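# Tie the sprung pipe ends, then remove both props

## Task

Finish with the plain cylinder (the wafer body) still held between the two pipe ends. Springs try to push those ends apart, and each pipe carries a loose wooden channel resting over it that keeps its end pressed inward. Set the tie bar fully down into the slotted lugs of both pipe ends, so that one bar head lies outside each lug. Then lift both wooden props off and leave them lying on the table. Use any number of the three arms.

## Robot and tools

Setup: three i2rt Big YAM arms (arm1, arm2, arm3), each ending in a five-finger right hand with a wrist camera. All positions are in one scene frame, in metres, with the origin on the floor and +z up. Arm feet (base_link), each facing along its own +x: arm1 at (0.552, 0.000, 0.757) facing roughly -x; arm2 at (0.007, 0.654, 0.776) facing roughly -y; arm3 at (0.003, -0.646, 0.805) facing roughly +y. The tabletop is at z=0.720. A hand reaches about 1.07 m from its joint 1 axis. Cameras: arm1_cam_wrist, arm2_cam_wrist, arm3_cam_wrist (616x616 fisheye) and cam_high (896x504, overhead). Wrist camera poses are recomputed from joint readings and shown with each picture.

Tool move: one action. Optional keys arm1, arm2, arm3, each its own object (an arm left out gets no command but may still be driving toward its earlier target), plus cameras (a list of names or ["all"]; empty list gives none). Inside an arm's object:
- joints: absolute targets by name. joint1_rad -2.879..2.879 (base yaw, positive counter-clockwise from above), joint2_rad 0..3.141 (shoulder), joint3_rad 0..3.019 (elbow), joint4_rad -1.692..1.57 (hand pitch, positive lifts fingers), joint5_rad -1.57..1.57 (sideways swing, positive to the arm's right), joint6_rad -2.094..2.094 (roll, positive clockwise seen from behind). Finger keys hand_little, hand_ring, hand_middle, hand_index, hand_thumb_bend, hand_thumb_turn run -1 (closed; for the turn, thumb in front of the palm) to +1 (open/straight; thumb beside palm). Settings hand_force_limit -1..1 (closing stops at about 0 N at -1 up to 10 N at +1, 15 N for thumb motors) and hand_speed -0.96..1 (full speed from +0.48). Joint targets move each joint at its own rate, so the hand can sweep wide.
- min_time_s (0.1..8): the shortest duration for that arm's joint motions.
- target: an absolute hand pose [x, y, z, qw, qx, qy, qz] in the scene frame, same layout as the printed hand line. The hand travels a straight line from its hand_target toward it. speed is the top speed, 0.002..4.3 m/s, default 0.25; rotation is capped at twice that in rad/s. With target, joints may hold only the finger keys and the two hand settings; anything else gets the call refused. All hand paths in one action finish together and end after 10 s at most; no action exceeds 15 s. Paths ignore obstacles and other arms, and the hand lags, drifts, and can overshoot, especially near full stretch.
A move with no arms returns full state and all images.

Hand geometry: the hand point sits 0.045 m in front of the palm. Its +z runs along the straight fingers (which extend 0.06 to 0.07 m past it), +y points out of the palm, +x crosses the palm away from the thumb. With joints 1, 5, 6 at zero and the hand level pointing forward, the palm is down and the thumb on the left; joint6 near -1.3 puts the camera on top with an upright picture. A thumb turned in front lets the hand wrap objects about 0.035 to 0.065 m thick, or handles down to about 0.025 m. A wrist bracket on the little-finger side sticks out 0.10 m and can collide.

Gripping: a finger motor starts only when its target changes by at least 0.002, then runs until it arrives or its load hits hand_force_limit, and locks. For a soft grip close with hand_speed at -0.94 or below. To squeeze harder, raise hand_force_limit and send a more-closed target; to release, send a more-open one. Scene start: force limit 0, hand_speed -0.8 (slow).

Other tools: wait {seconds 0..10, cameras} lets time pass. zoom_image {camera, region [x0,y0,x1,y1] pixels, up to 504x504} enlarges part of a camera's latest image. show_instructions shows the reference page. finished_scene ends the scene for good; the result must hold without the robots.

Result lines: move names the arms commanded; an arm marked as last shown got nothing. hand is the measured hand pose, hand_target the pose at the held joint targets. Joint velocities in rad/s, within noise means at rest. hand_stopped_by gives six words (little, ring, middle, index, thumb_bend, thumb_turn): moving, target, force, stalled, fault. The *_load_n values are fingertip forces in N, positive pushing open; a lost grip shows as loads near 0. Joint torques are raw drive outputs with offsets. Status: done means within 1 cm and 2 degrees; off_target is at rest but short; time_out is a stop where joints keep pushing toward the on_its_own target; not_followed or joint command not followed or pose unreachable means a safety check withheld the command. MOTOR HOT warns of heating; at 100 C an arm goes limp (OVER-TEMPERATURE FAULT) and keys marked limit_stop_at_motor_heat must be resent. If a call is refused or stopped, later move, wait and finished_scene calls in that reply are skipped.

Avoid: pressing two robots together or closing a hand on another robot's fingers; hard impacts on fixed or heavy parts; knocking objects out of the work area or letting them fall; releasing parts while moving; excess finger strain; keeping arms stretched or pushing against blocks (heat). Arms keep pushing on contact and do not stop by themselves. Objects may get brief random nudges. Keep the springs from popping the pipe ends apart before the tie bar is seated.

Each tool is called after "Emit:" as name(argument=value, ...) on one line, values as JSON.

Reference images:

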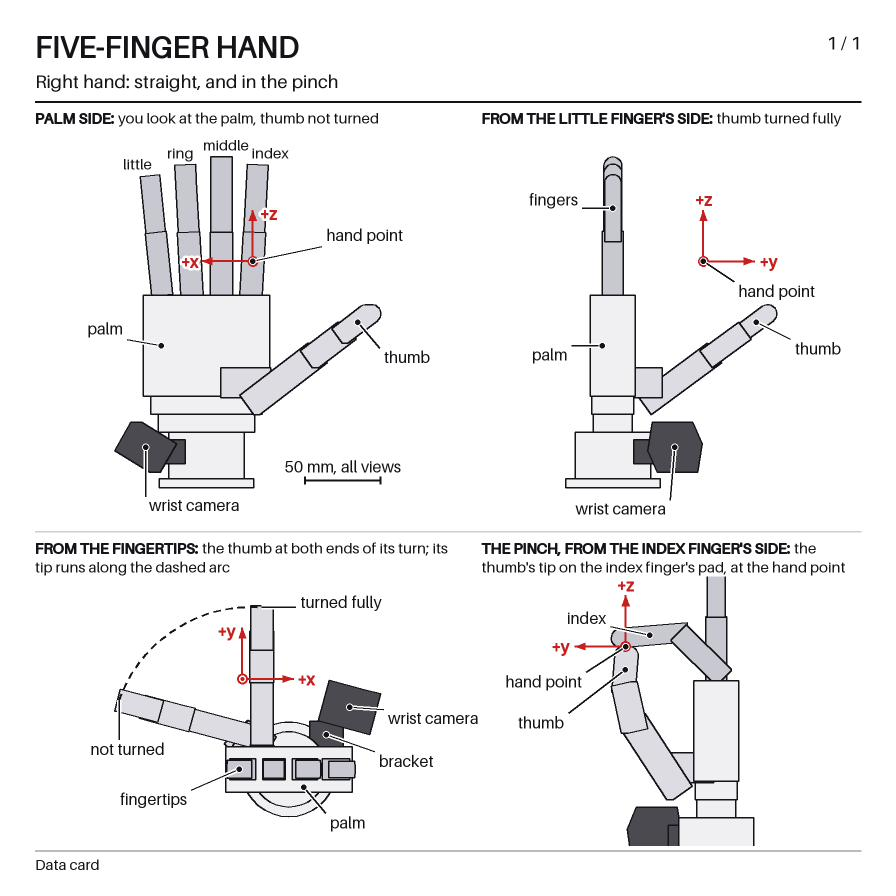

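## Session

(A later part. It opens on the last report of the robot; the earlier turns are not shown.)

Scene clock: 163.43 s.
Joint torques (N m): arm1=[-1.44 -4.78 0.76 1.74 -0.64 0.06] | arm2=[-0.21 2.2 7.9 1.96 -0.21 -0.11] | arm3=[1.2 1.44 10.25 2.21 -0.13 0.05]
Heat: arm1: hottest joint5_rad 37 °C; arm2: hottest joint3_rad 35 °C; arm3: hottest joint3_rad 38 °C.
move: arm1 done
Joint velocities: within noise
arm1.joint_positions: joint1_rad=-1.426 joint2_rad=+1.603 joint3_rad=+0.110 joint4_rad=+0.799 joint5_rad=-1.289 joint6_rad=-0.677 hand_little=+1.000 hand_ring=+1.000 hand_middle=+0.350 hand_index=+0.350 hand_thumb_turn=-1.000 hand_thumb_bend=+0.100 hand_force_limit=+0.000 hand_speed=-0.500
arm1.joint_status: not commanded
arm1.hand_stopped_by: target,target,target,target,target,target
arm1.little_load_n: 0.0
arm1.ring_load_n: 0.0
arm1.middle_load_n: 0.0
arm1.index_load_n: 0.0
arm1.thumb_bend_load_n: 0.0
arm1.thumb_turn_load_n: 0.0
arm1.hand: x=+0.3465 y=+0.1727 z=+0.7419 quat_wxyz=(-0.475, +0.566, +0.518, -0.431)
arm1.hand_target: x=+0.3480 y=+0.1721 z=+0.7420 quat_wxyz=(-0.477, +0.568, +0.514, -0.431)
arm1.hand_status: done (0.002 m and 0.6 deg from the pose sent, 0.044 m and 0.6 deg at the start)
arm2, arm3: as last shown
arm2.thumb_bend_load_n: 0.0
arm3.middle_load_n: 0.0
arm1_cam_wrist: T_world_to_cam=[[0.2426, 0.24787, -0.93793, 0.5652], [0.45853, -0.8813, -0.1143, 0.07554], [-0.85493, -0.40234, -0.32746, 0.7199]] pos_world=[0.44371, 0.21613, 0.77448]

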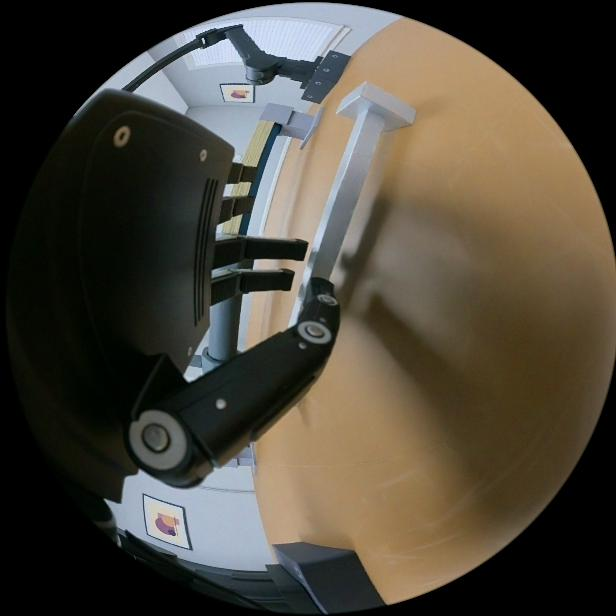

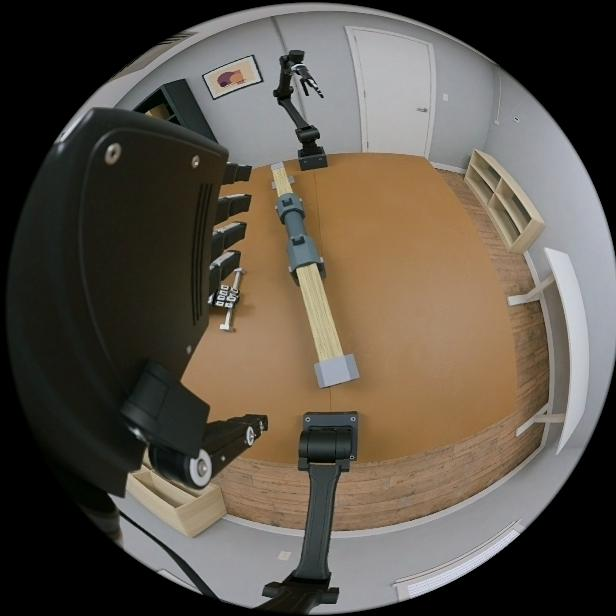

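Emit:
move(arm1={"joints":{"hand_speed":-0.9,"hand_force_limit":-0.6,"hand_index":0.08,"hand_middle":0.08}}, cameras=["arm1_cam_wrist"])

Emit:
zoom_image(camera="arm1_cam_wrist", region=[240, 200, 400, 360])

Scene clock: 166.77 s.
Joint torques (N m): arm1=[-1.38 -5.01 0.77 1.8 -0.63 0.08] | arm2=[-0.21 2.14 7.9 1.96 -0.21 -0.11] | arm3=[1.14 1.49 10.24 2.19 -0.13 0.05]
Heat: arm1: hottest joint5_rad 37 °C; arm2: hottest joint3_rad 35 °C; arm3: hottest joint3_rad 38 °C.
move: arm1 done
Joint velocities: within noise
arm1.joint_positions: joint1_rad=-1.426 joint2_rad=+1.603 joint3_rad=+0.110 joint4_rad=+0.799 joint5_rad=-1.289 joint6_rad=-0.676 hand_little=+1.000 hand_ring=+1.000 hand_middle=+0.080 hand_index=+0.080 hand_thumb_turn=-1.000 hand_thumb_bend=+0.100 hand_force_limit=-0.600 hand_speed=-0.900
arm1.joint_status: all done
arm1.hand_stopped_by: target,target,target,target,target,target
arm1.little_load_n: 0.0
arm1.ring_load_n: 0.0
arm1.middle_load_n: 0.0
arm1.index_load_n: 0.0
arm1.thumb_bend_load_n: 0.0
arm1.thumb_turn_load_n: 0.0
arm1.hand: x=+0.3465 y=+0.1726 z=+0.7420 quat_wxyz=(-0.474, +0.567, +0.517, -0.432)
arm1.hand_target: x=+0.3480 y=+0.1720 z=+0.7420 quat_wxyz=(-0.477, +0.568, +0.514, -0.431)
arm1.hand_status: not commanded
arm2, arm3: as last shown
arm1_cam_wrist: T_world_to_cam=[[0.24256, 0.24636, -0.93834, 0.56588], [0.45832, -0.88158, -0.11299, 0.07459], [-0.85505, -0.40265, -0.32674, 0.71943]] pos_world=[0.44371, 0.21602, 0.77449]

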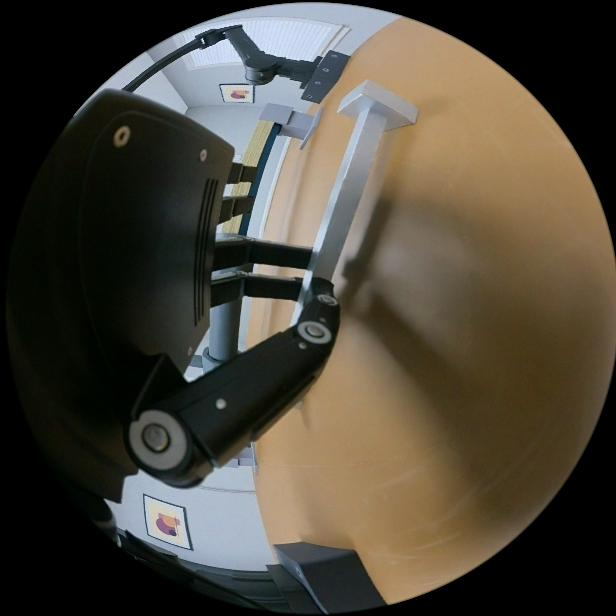

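Scaled by 3.150 from the camera's image (finer frame: 880x880).

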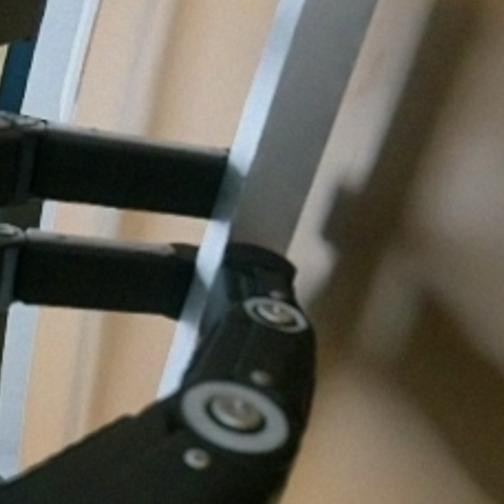

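Emit:
move(arm1={"joints":{"hand_speed":-0.94,"hand_force_limit":-0.5,"hand_index":-0.25,"hand_middle":-0.25}}, cameras=["arm1_cam_wrist"])

Emit:
zoom_image(camera="arm1_cam_wrist", region=[240, 200, 400, 360])

Scene clock: 169.83 s.
Joint torques (N m): arm1=[-1.49 -4.95 0.76 1.8 -0.62 0.08] | arm2=[-0.21 2.08 7.9 1.96 -0.21 -0.11] | arm3=[1.14 1.44 10.26 2.21 -0.13 0.05]
Heat: arm1: hottest joint5_rad 37 °C; arm2: hottest joint3_rad 35 °C; arm3: hottest joint3_rad 38 °C.
move: arm1 off_target
Joint velocities: within noise
arm1.joint_positions: joint1_rad=-1.426 joint2_rad=+1.603 joint3_rad=+0.110 joint4_rad=+0.800 joint5_rad=-1.289 joint6_rad=-0.674 hand_little=+1.000 hand_ring=+1.000 hand_middle=-0.071 hand_index=-0.060 hand_thumb_turn=-1.000 hand_thumb_bend=+0.100 hand_force_limit=-0.500 hand_speed=-0.940
arm1.joint_status: hand_middle off_target (ended at -0.071, target -0.250); hand_index off_target (ended at -0.060, target -0.250); the others done
arm1.hand_stopped_by: target,target,force,force,target,target
arm1.little_load_n: 0.0
arm1.ring_load_n: 0.0
arm1.middle_load_n: 3.5
arm1.index_load_n: 2.0
arm1.thumb_bend_load_n: 0.5
arm1.thumb_turn_load_n: 0.0
arm1.hand: x=+0.3464 y=+0.1726 z=+0.7421 quat_wxyz=(-0.474, +0.567, +0.517, -0.432)
arm1.hand_target: x=+0.3480 y=+0.1721 z=+0.7420 quat_wxyz=(-0.477, +0.569, +0.514, -0.431)
arm1.hand_status: not commanded
arm2, arm3: as last shown
arm2.thumb_bend_load_n: -0.5
arm1_cam_wrist: T_world_to_cam=[[0.24236, 0.24566, -0.93857, 0.56631], [0.45805, -0.88178, -0.11251, 0.07438], [-0.85525, -0.40264, -0.32623, 0.71912]] pos_world=[0.4437, 0.21602, 0.77449]

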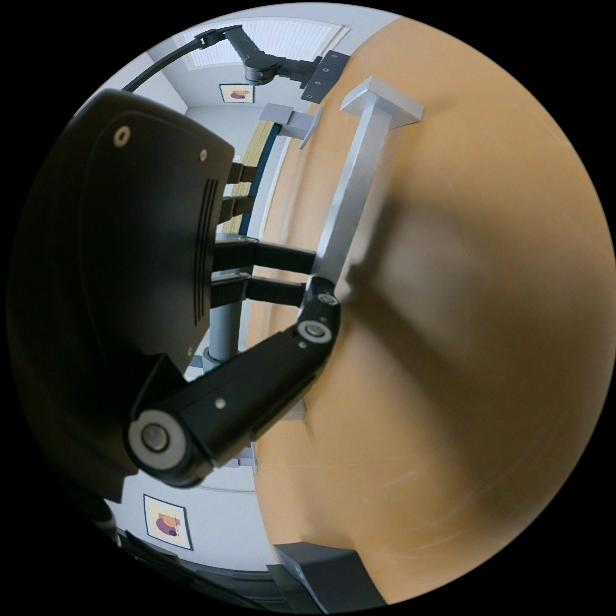

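Scaled by 3.150 from the camera's image (finer frame: 880x880).

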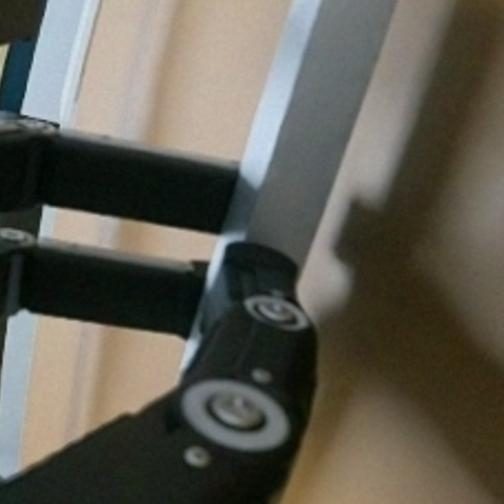

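Emit:
move(arm1={"joints":{"hand_speed":-0.94,"hand_force_limit":0.0,"hand_index":-0.3,"hand_middle":-0.3}})

Emit:
move(arm1={"target":[0.3480,0.172,0.80,0.4769,-0.5684,-0.5136,0.4309],"speed":0.06}, cameras=["arm1_cam_wrist","arm2_cam_wrist","cam_high"])

Emit:
zoom_image(camera="arm1_cam_wrist", region=[240, 60, 440, 440])

Emit:
zoom_image(camera="arm2_cam_wrist", region=[200, 220, 300, 340])

Scene clock: 174.40 s.
Joint torques (N m): arm1=[-1.44 -5.01 0.79 1.74 -0.62 0.06] | arm2=[-0.21 2.14 7.88 1.95 -0.21 -0.11] | arm3=[1.14 1.49 10.26 2.21 -0.13 0.05]
Heat: arm1: hottest joint5_rad 37 °C; arm2: hottest joint3_rad 35 °C; arm3: hottest joint3_rad 38 °C.
move: arm1 off_target
Joint velocities: within noise
arm1.joint_positions: joint1_rad=-1.426 joint2_rad=+1.603 joint3_rad=+0.110 joint4_rad=+0.800 joint5_rad=-1.289 joint6_rad=-0.673 hand_little=+1.000 hand_ring=+1.000 hand_middle=-0.080 hand_index=-0.086 hand_thumb_turn=-1.000 hand_thumb_bend=+0.100 hand_force_limit=+0.000 hand_speed=-0.940
arm1.joint_status: hand_middle off_target (ended at -0.080, target -0.300); hand_index off_target (ended at -0.086, target -0.300); the others done
arm1.hand_stopped_by: target,target,force,force,target,target
arm1.little_load_n: 0.0
arm1.ring_load_n: -0.5
arm1.middle_load_n: 5.0
arm1.index_load_n: 5.0
arm1.thumb_bend_load_n: 1.0
arm1.thumb_turn_load_n: 0.0
arm1.hand: x=+0.3464 y=+0.1726 z=+0.7421 quat_wxyz=(-0.474, +0.567, +0.517, -0.432)
arm1.hand_target: x=+0.3480 y=+0.1721 z=+0.7420 quat_wxyz=(-0.477, +0.568, +0.514, -0.431)
arm1.hand_status: not commanded
arm2.joint_positions: joint1_rad=-0.001 joint2_rad=+0.632 joint3_rad=+1.368 joint4_rad=-1.403 joint5_rad=-0.172 joint6_rad=-1.177 hand_little=+1.000 hand_ring=+1.000 hand_middle=+1.000 hand_index=+1.000 hand_thumb_turn=+1.000 hand_thumb_bend=+1.000 hand_force_limit=+0.000 hand_speed=-0.800
arm2.joint_status: not commanded
arm2.hand_stopped_by: target,target,target,target,target,target
arm2.little_load_n: 0.0
arm2.ring_load_n: 0.0
arm2.middle_load_n: 0.5
arm2.index_load_n: 0.0
arm2.thumb_bend_load_n: 0.0
arm2.thumb_turn_load_n: 0.0
arm2.hand: x=-0.0151 y=+0.4345 z=+1.2332 quat_wxyz=(+0.183, +0.513, -0.734, +0.405)
arm2.hand_target: x=-0.0152 y=+0.4346 z=+1.2423 quat_wxyz=(+0.189, +0.511, -0.730, +0.413)
arm2.hand_status: not commanded
arm3.joint_positions: joint1_rad=+0.279 joint2_rad=+0.644 joint3_rad=+1.339 joint4_rad=-1.467 joint5_rad=+0.019 joint6_rad=-1.163 hand_little=+1.000 hand_ring=+1.000 hand_middle=+1.000 hand_index=+1.000 hand_thumb_turn=+1.000 hand_thumb_bend=+1.000 hand_force_limit=+0.000 hand_speed=-0.800
arm3.joint_status: not commanded
arm3.hand_stopped_by: target,target,target,target,target,target
arm3.little_load_n: 0.0
arm3.ring_load_n: 0.0
arm3.middle_load_n: 0.0
arm3.index_load_n: 0.0
arm3.thumb_bend_load_n: 0.0
arm3.thumb_turn_load_n: 0.0
arm3.hand: x=-0.0179 y=-0.4331 z=+1.2372 quat_wxyz=(-0.353, +0.679, +0.622, +0.163)
arm3.hand_target: x=-0.0181 y=-0.4322 z=+1.2492 quat_wxyz=(-0.366, +0.675, +0.618, +0.168)
arm3.hand_status: not commanded
pictures: none

Scene clock: 176.33 s.
Joint torques (N m): arm1=[-1.44 -3.72 7.83 0.85 -0.69 -0.04] | arm2=[-0.21 2.14 7.91 1.96 -0.21 -0.11] | arm3=[1.14 1.44 10.24 2.21 -0.12 0.05]
Heat: arm1: hottest joint5_rad 37 °C; arm2: hottest joint3_rad 35 °C; arm3: hottest joint3_rad 38 °C.
move: arm1 off_target
Joint velocities: within noise
arm1.joint_positions: joint1_rad=-1.426 joint2_rad=+1.127 joint3_rad=+0.101 joint4_rad=+0.305 joint5_rad=-1.288 joint6_rad=-0.658 hand_little=+1.000 hand_ring=+1.000 hand_middle=-0.080 hand_index=-0.086 hand_thumb_turn=-1.000 hand_thumb_bend=+0.101 hand_force_limit=+0.000 hand_speed=-0.940
arm1.joint_status: not commanded
arm1.hand_stopped_by: target,target,force,force,target,target
arm1.little_load_n: 0.0
arm1.ring_load_n: 0.0
arm1.middle_load_n: 5.0
arm1.index_load_n: 4.0
arm1.thumb_bend_load_n: 2.0
arm1.thumb_turn_load_n: 0.0
arm1.hand: x=+0.3485 y=+0.1552 z=+0.7898 quat_wxyz=(-0.462, +0.578, +0.507, -0.441)
arm1.hand_target: x=+0.3480 y=+0.1716 z=+0.8000 quat_wxyz=(-0.477, +0.568, +0.514, -0.431)
arm1.hand_status: off_target (0.020 m and 2.4 deg from the pose sent, 0.058 m and 0.5 deg at the start)
arm2, arm3: as last shown
arm2.middle_load_n: 0.0
arm3.middle_load_n: -0.5
arm1_cam_wrist: T_world_to_cam=[[0.24608, 0.20461, -0.94741, 0.62693], [0.45475, -0.88757, -0.07357, 0.03479], [-0.85595, -0.41273, -0.31146, 0.71956]] pos_world=[0.4458, 0.19959, 0.82063]

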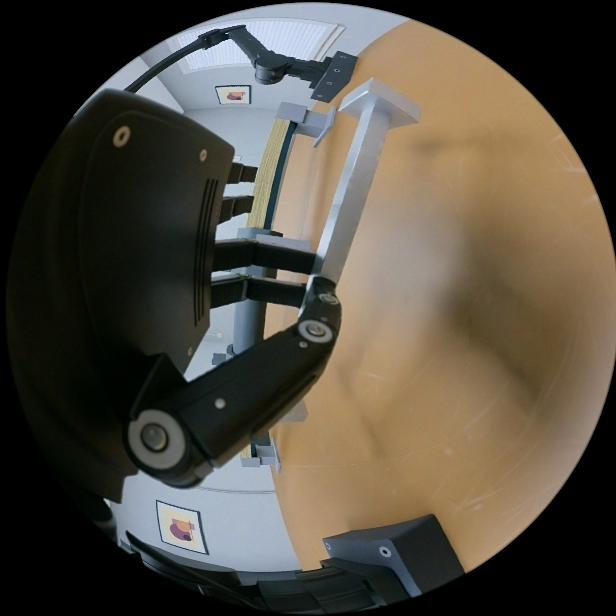

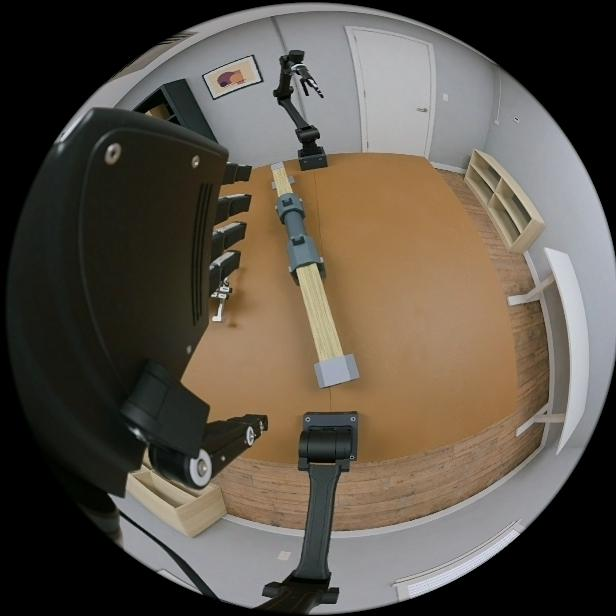

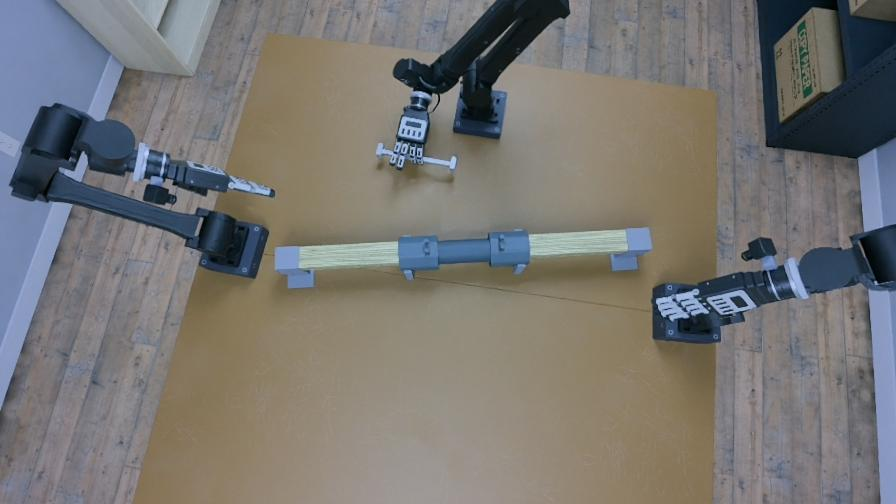

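Scaled by 1.326 from the camera's image (finer frame: 880x880).

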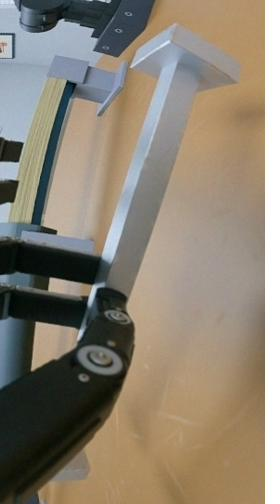

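Scaled by 4.200 from the camera's image (finer frame: 880x880).

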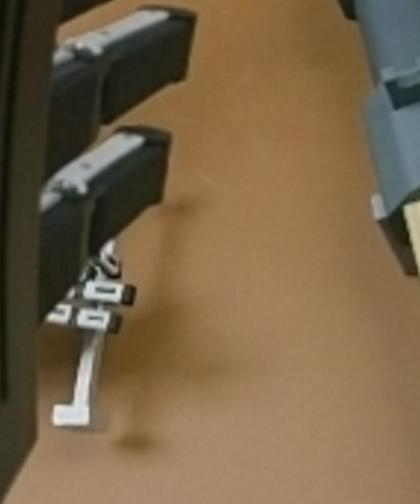

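Emit:
move(arm1={"target":[0.22,0.03,0.97,0.4054,-0.4831,-0.5945,0.4988],"speed":0.15}, cameras=["arm1_cam_wrist","arm2_cam_wrist","arm3_cam_wrist","cam_high"])

Emit:
zoom_image(camera="cam_high", region=[360, 130, 580, 300])

Emit:
zoom_image(camera="arm2_cam_wrist", region=[200, 150, 360, 310])

Emit:
zoom_image(camera="arm3_cam_wrist", region=[340, 140, 500, 300])

Scene clock: 185.67 s.
Joint torques (N m): arm1=[0.15 -0.97 15.01 1.78 -0.2 0.1] | arm2=[-0.26 2.14 7.9 1.96 -0.21 -0.11] | arm3=[1.08 1.44 10.25 2.22 -0.13 0.05]
Heat: arm1: hottest joint5_rad 37 °C; arm2: hottest joint3_rad 35 °C; arm3: hottest joint3_rad 38 °C.
move: arm1 off_target
Joint velocities: within noise
arm1.joint_positions: joint1_rad=-0.540 joint2_rad=+0.567 joint3_rad=+0.322 joint4_rad=-0.067 joint5_rad=-0.740 joint6_rad=-0.172 hand_little=+1.000 hand_ring=+1.000 hand_middle=-0.080 hand_index=-0.086 hand_thumb_turn=-1.000 hand_thumb_bend=+0.101 hand_force_limit=+0.000 hand_speed=-0.940
arm1.joint_status: not commanded
arm1.hand_stopped_by: target,target,force,force,target,target
arm1.little_load_n: 0.0
arm1.ring_load_n: 0.0
arm1.middle_load_n: 5.5
arm1.index_load_n: 4.0
arm1.thumb_bend_load_n: 2.0
arm1.thumb_turn_load_n: 0.0
arm1.hand: x=+0.2348 y=+0.0264 z=+0.9318 quat_wxyz=(-0.382, +0.506, +0.597, -0.491)
arm1.hand_target: x=+0.2229 y=+0.0295 z=+0.9698 quat_wxyz=(-0.405, +0.483, +0.594, -0.499)
arm1.hand_status: off_target (0.041 m and 3.9 deg from the pose sent, 0.254 m and 17.5 deg at the start)
arm2, arm3: as last shown
arm3.middle_load_n: 0.0
arm1_cam_wrist: T_world_to_cam=[[0.21557, 0.27595, -0.93669, 0.81113], [0.69639, -0.71588, -0.05063, -0.1], [-0.68453, -0.64138, -0.34649, 0.61174]] pos_world=[0.31353, 0.09694, 0.96668]

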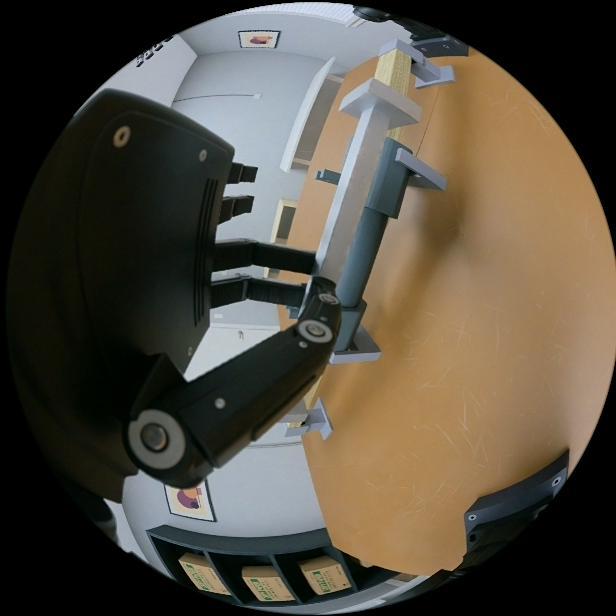

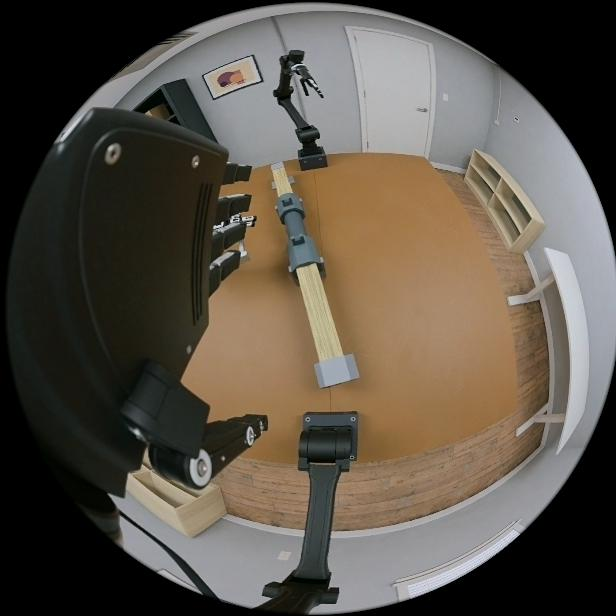

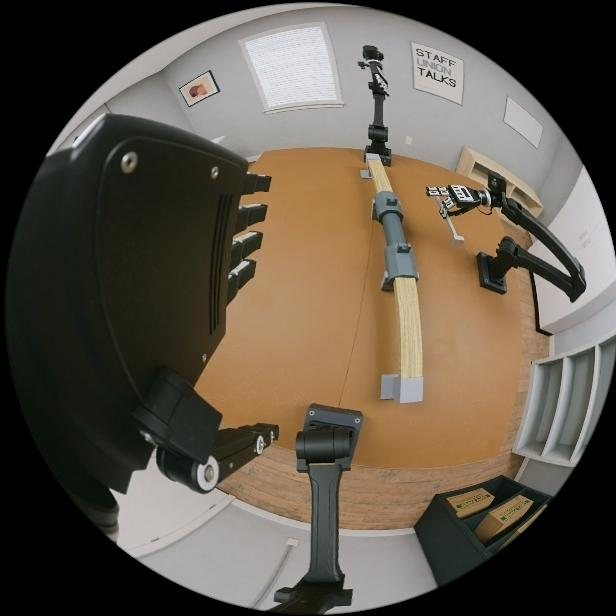

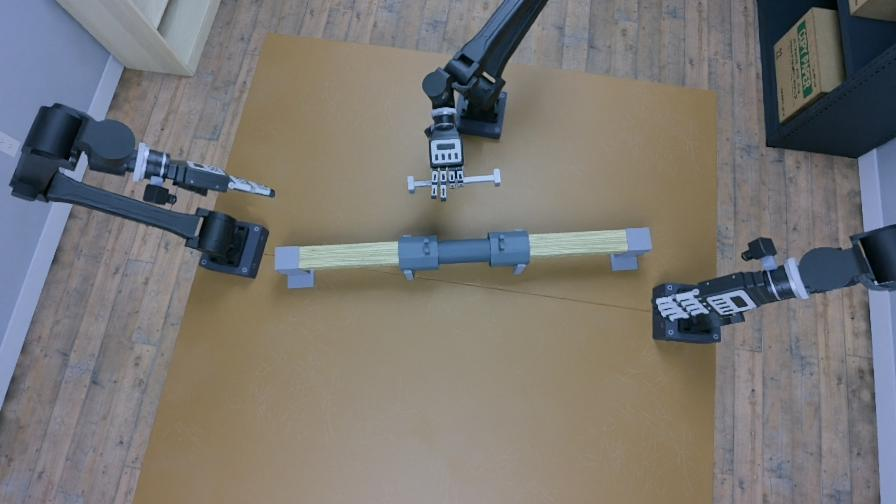

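Scaled by 2.291 from the camera's image (finer frame: 1280x720).

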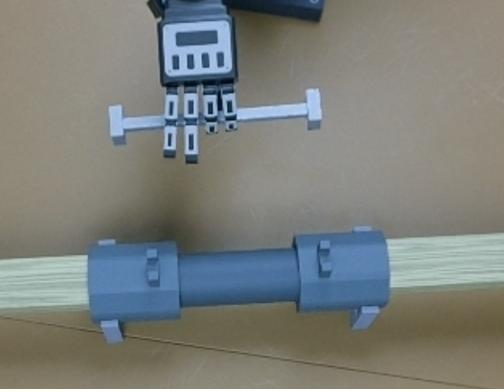

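Scaled by 3.150 from the camera's image (finer frame: 880x880).

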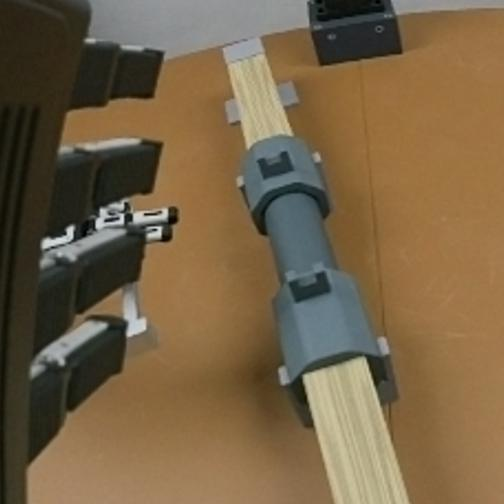

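Scaled by 3.150 from the camera's image (finer frame: 880x880).

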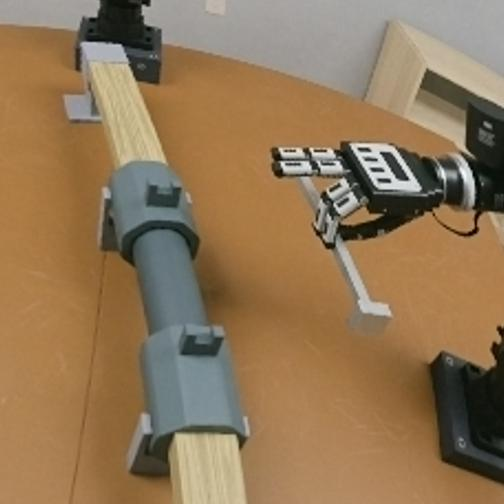

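Emit:
move(arm1={"target":[0.22,0.03,0.97,0.4054,-0.4831,-0.5945,0.4988],"speed":0.15}, cameras=["arm1_cam_wrist","arm2_cam_wrist","arm3_cam_wrist","cam_high"])

Emit:
zoom_image(camera="cam_high", region=[400, 160, 520, 280])

Emit:
zoom_image(camera="arm1_cam_wrist", region=[270, 60, 470, 370])

Scene clock: 194.23 s.
Joint torques (N m): arm1=[0.21 -0.97 15.02 1.77 -0.16 0.12] | arm2=[-0.21 2.14 7.9 1.95 -0.21 -0.11] | arm3=[1.08 1.44 10.26 2.24 -0.13 0.05]
Heat: arm1: hottest joint5_rad 37 °C; arm2: hottest joint3_rad 35 °C; arm3: hottest joint3_rad 38 °C.
move: arm1 off_target
Joint velocities: within noise
arm1.joint_positions: joint1_rad=-0.540 joint2_rad=+0.567 joint3_rad=+0.322 joint4_rad=-0.067 joint5_rad=-0.740 joint6_rad=-0.171 hand_little=+1.000 hand_ring=+1.000 hand_middle=-0.080 hand_index=-0.086 hand_thumb_turn=-1.000 hand_thumb_bend=+0.101 hand_force_limit=+0.000 hand_speed=-0.940
arm1.joint_status: not commanded
arm1.hand_stopped_by: target,target,force,force,target,target
arm1.little_load_n: 0.0
arm1.ring_load_n: 0.0
arm1.middle_load_n: 5.5
arm1.index_load_n: 4.0
arm1.thumb_bend_load_n: 2.0
arm1.thumb_turn_load_n: 0.0
arm1.hand: x=+0.2348 y=+0.0264 z=+0.9318 quat_wxyz=(-0.382, +0.506, +0.597, -0.491)
arm1.hand_target: x=+0.2229 y=+0.0295 z=+0.9699 quat_wxyz=(-0.405, +0.483, +0.594, -0.499)
arm1.hand_status: off_target (0.041 m and 3.9 deg from the pose sent, 0.041 m and 3.9 deg at the start)
arm2, arm3: as last shown
arm1_cam_wrist: T_world_to_cam=[[0.21564, 0.27559, -0.93678, 0.81126], [0.69627, -0.71601, -0.05037, -0.10027], [-0.68463, -0.64138, -0.34629, 0.61151]] pos_world=[0.31353, 0.09684, 0.96668]

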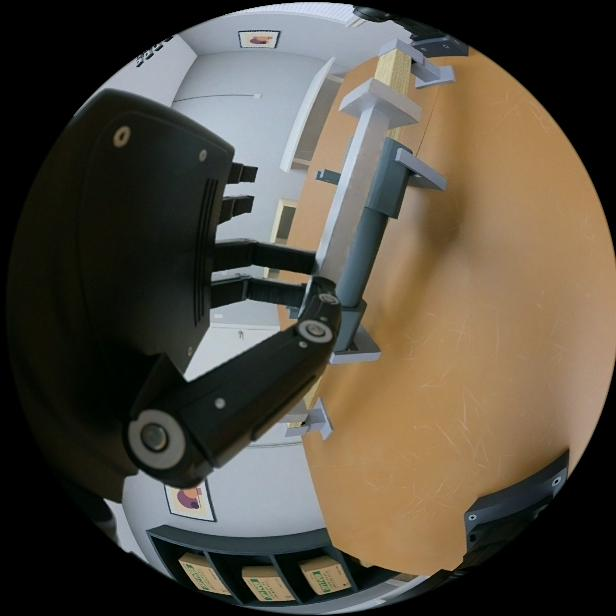

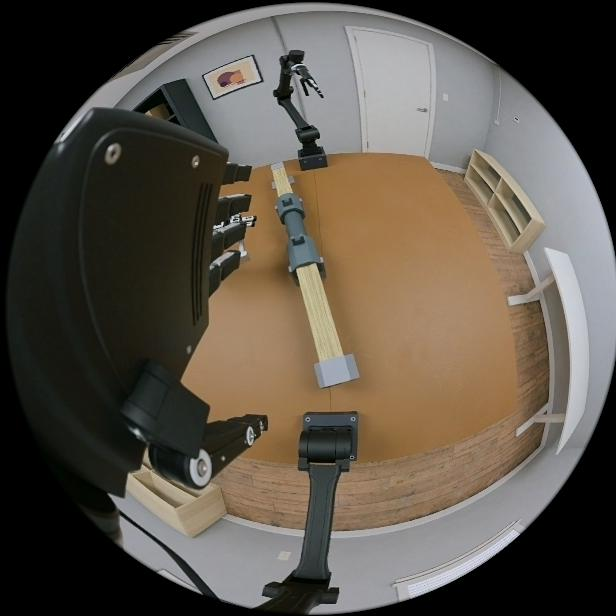

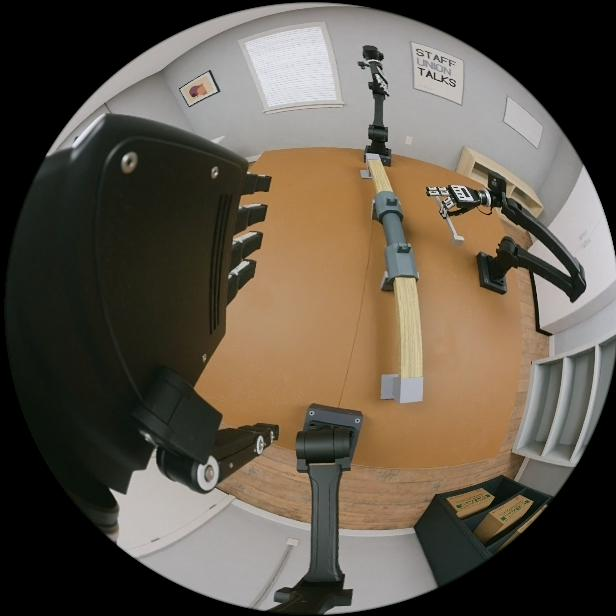

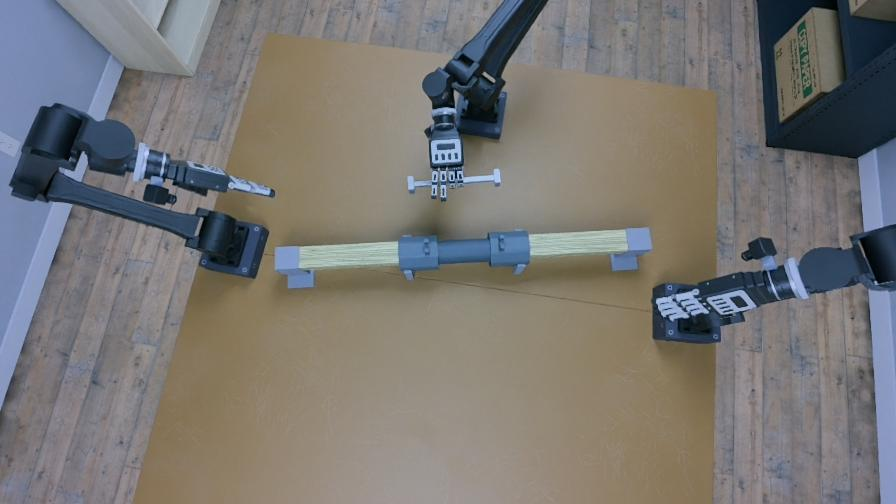

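Scaled by 4.200 from the camera's image (finer frame: 1280x720).

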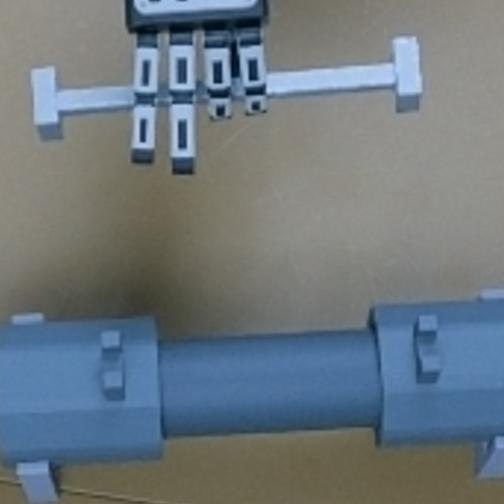

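Scaled by 1.626 from the camera's image (finer frame: 880x880).

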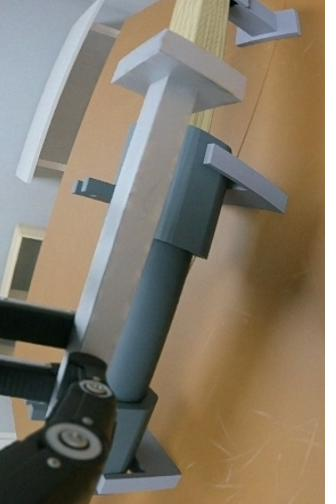

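Emit:
move(arm2={"target":[0.07,0.28,1.05,0.189,0.511,-0.730,0.413],"speed":0.2}, arm3={"target":[0.08,-0.30,1.05,-0.366,0.675,0.618,0.168],"speed":0.2}, cameras=["arm1_cam_wrist","arm2_cam_wrist","arm3_cam_wrist","cam_high"])

Emit:
zoom_image(camera="arm2_cam_wrist", region=[200, 100, 400, 300])

Emit:
zoom_image(camera="arm3_cam_wrist", region=[250, 100, 450, 300])

Scene clock: 206.10 s.
Joint torques (N m): arm1=[0.38 -1.08 15.04 1.83 -0.15 0.11] | arm2=[0.44 -3.66 8.94 2.67 0.09 -0.03] | arm3=[0.5 -3.37 10.86 2.76 -0.49 -0.06]
Heat: arm1: hottest joint3_rad 37 °C; arm2: hottest joint3_rad 35 °C; arm3: hottest joint3_rad 38 °C.
move: arm2 done; arm3 off_target
Joint velocities: within noise
arm1: as last shown
arm2.joint_positions: joint1_rad=+0.341 joint2_rad=+0.839 joint3_rad=+0.882 joint4_rad=-0.708 joint5_rad=+0.106 joint6_rad=-0.977 hand_little=+1.000 hand_ring=+1.000 hand_middle=+1.000 hand_index=+1.000 hand_thumb_turn=+1.000 hand_thumb_bend=+1.000 hand_force_limit=+0.000 hand_speed=-0.800
arm2.joint_status: not commanded
arm2.hand_stopped_by: target,target,target,target,target,target
arm2.little_load_n: 0.0
arm2.ring_load_n: 0.0
arm2.middle_load_n: 0.0
arm2.index_load_n: 0.0
arm2.thumb_bend_load_n: 0.0
arm2.thumb_turn_load_n: 0.0
arm2.hand: x=+0.0659 y=+0.2843 z=+1.0427 quat_wxyz=(+0.187, +0.516, -0.733, +0.400)
arm2.hand_target: x=+0.0700 y=+0.2802 z=+1.0500 quat_wxyz=(+0.189, +0.511, -0.730, +0.413)
arm2.hand_status: done (0.009 m and 1.6 deg from the pose sent, 0.254 m and 1.3 deg at the start)
arm3.joint_positions: joint1_rad=-0.324 joint2_rad=+0.805 joint3_rad=+0.845 joint4_rad=-0.909 joint5_rad=-0.418 joint6_rad=-1.589 hand_little=+1.000 hand_ring=+1.000 hand_middle=+1.000 hand_index=+1.000 hand_thumb_turn=+1.000 hand_thumb_bend=+1.000 hand_force_limit=+0.000 hand_speed=-0.800
arm3.joint_status: not commanded
arm3.hand_stopped_by: target,target,target,target,target,target
arm3.little_load_n: 0.0
arm3.ring_load_n: 0.0
arm3.middle_load_n: 0.0
arm3.index_load_n: 0.0
arm3.thumb_bend_load_n: 0.0
arm3.thumb_turn_load_n: 0.0
arm3.hand: x=+0.0752 y=-0.3071 z=+1.0394 quat_wxyz=(-0.358, +0.684, +0.618, +0.151)
arm3.hand_target: x=+0.0798 y=-0.3003 z=+1.0503 quat_wxyz=(-0.366, +0.675, +0.618, +0.168)
arm3.hand_status: off_target (0.014 m and 2.4 deg from the pose sent, 0.250 m and 1.8 deg at the start)
arm1_cam_wrist: T_world_to_cam=[[0.21564, 0.27559, -0.93678, 0.81126], [0.69627, -0.71601, -0.05037, -0.10027], [-0.68463, -0.64138, -0.34629, 0.61151]] pos_world=[0.31353, 0.09684, 0.96668]
arm2_cam_wrist: T_world_to_cam=[[-0.98403, 0.01776, -0.17713, 0.2397], [0.07755, 0.9384, -0.33673, 0.07732], [0.16024, -0.34509, -0.92479, 1.1677]] pos_world=[0.04276, 0.32614, 1.14837]
arm3_cam_wrist: T_world_to_cam=[[0.96452, 0.21666, -0.15087, 0.15271], [0.17715, -0.95481, -0.23866, -0.06056], [-0.19576, 0.20346, -0.95931, 1.19051]] pos_world=[0.09649, -0.33314, 1.15066]

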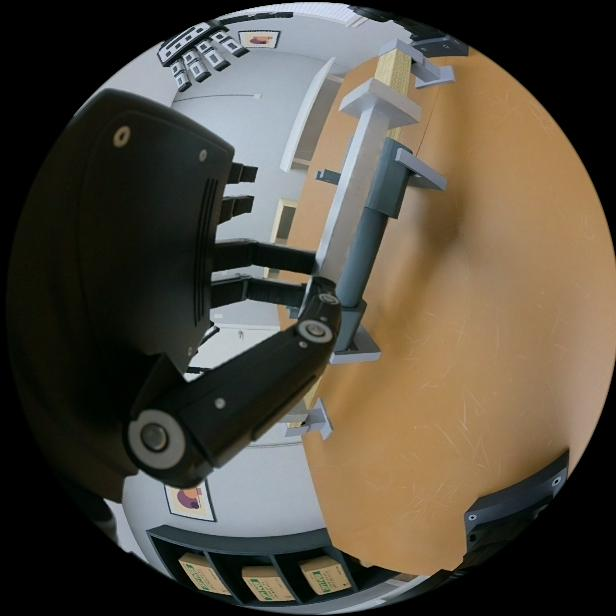

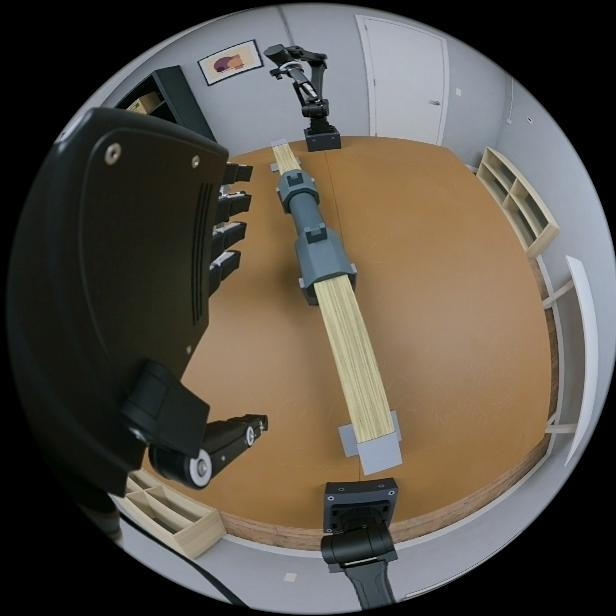

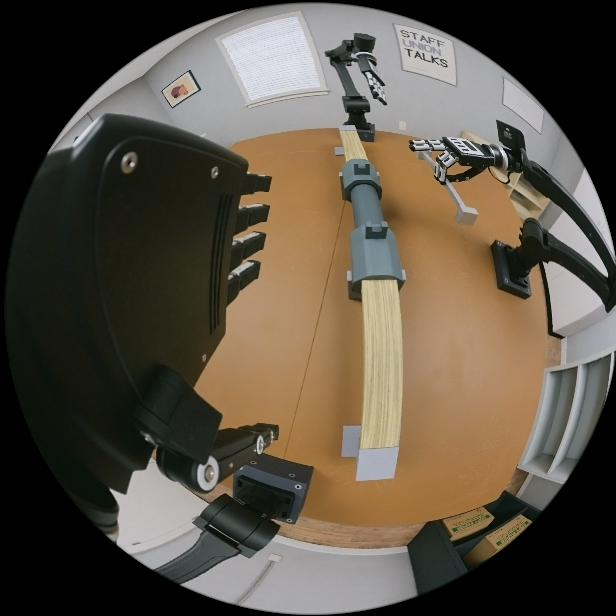

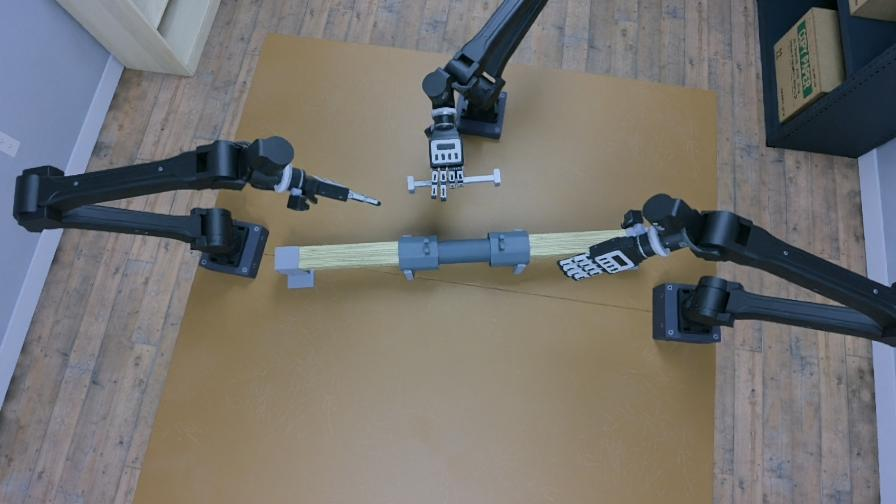

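Scaled by 2.520 from the camera's image (finer frame: 880x880).

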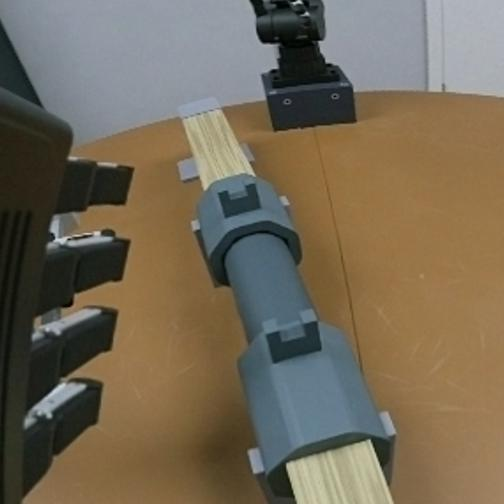

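Scaled by 2.520 from the camera's image (finer frame: 880x880).

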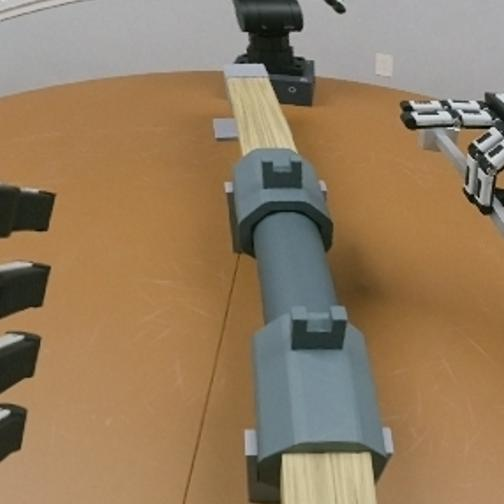

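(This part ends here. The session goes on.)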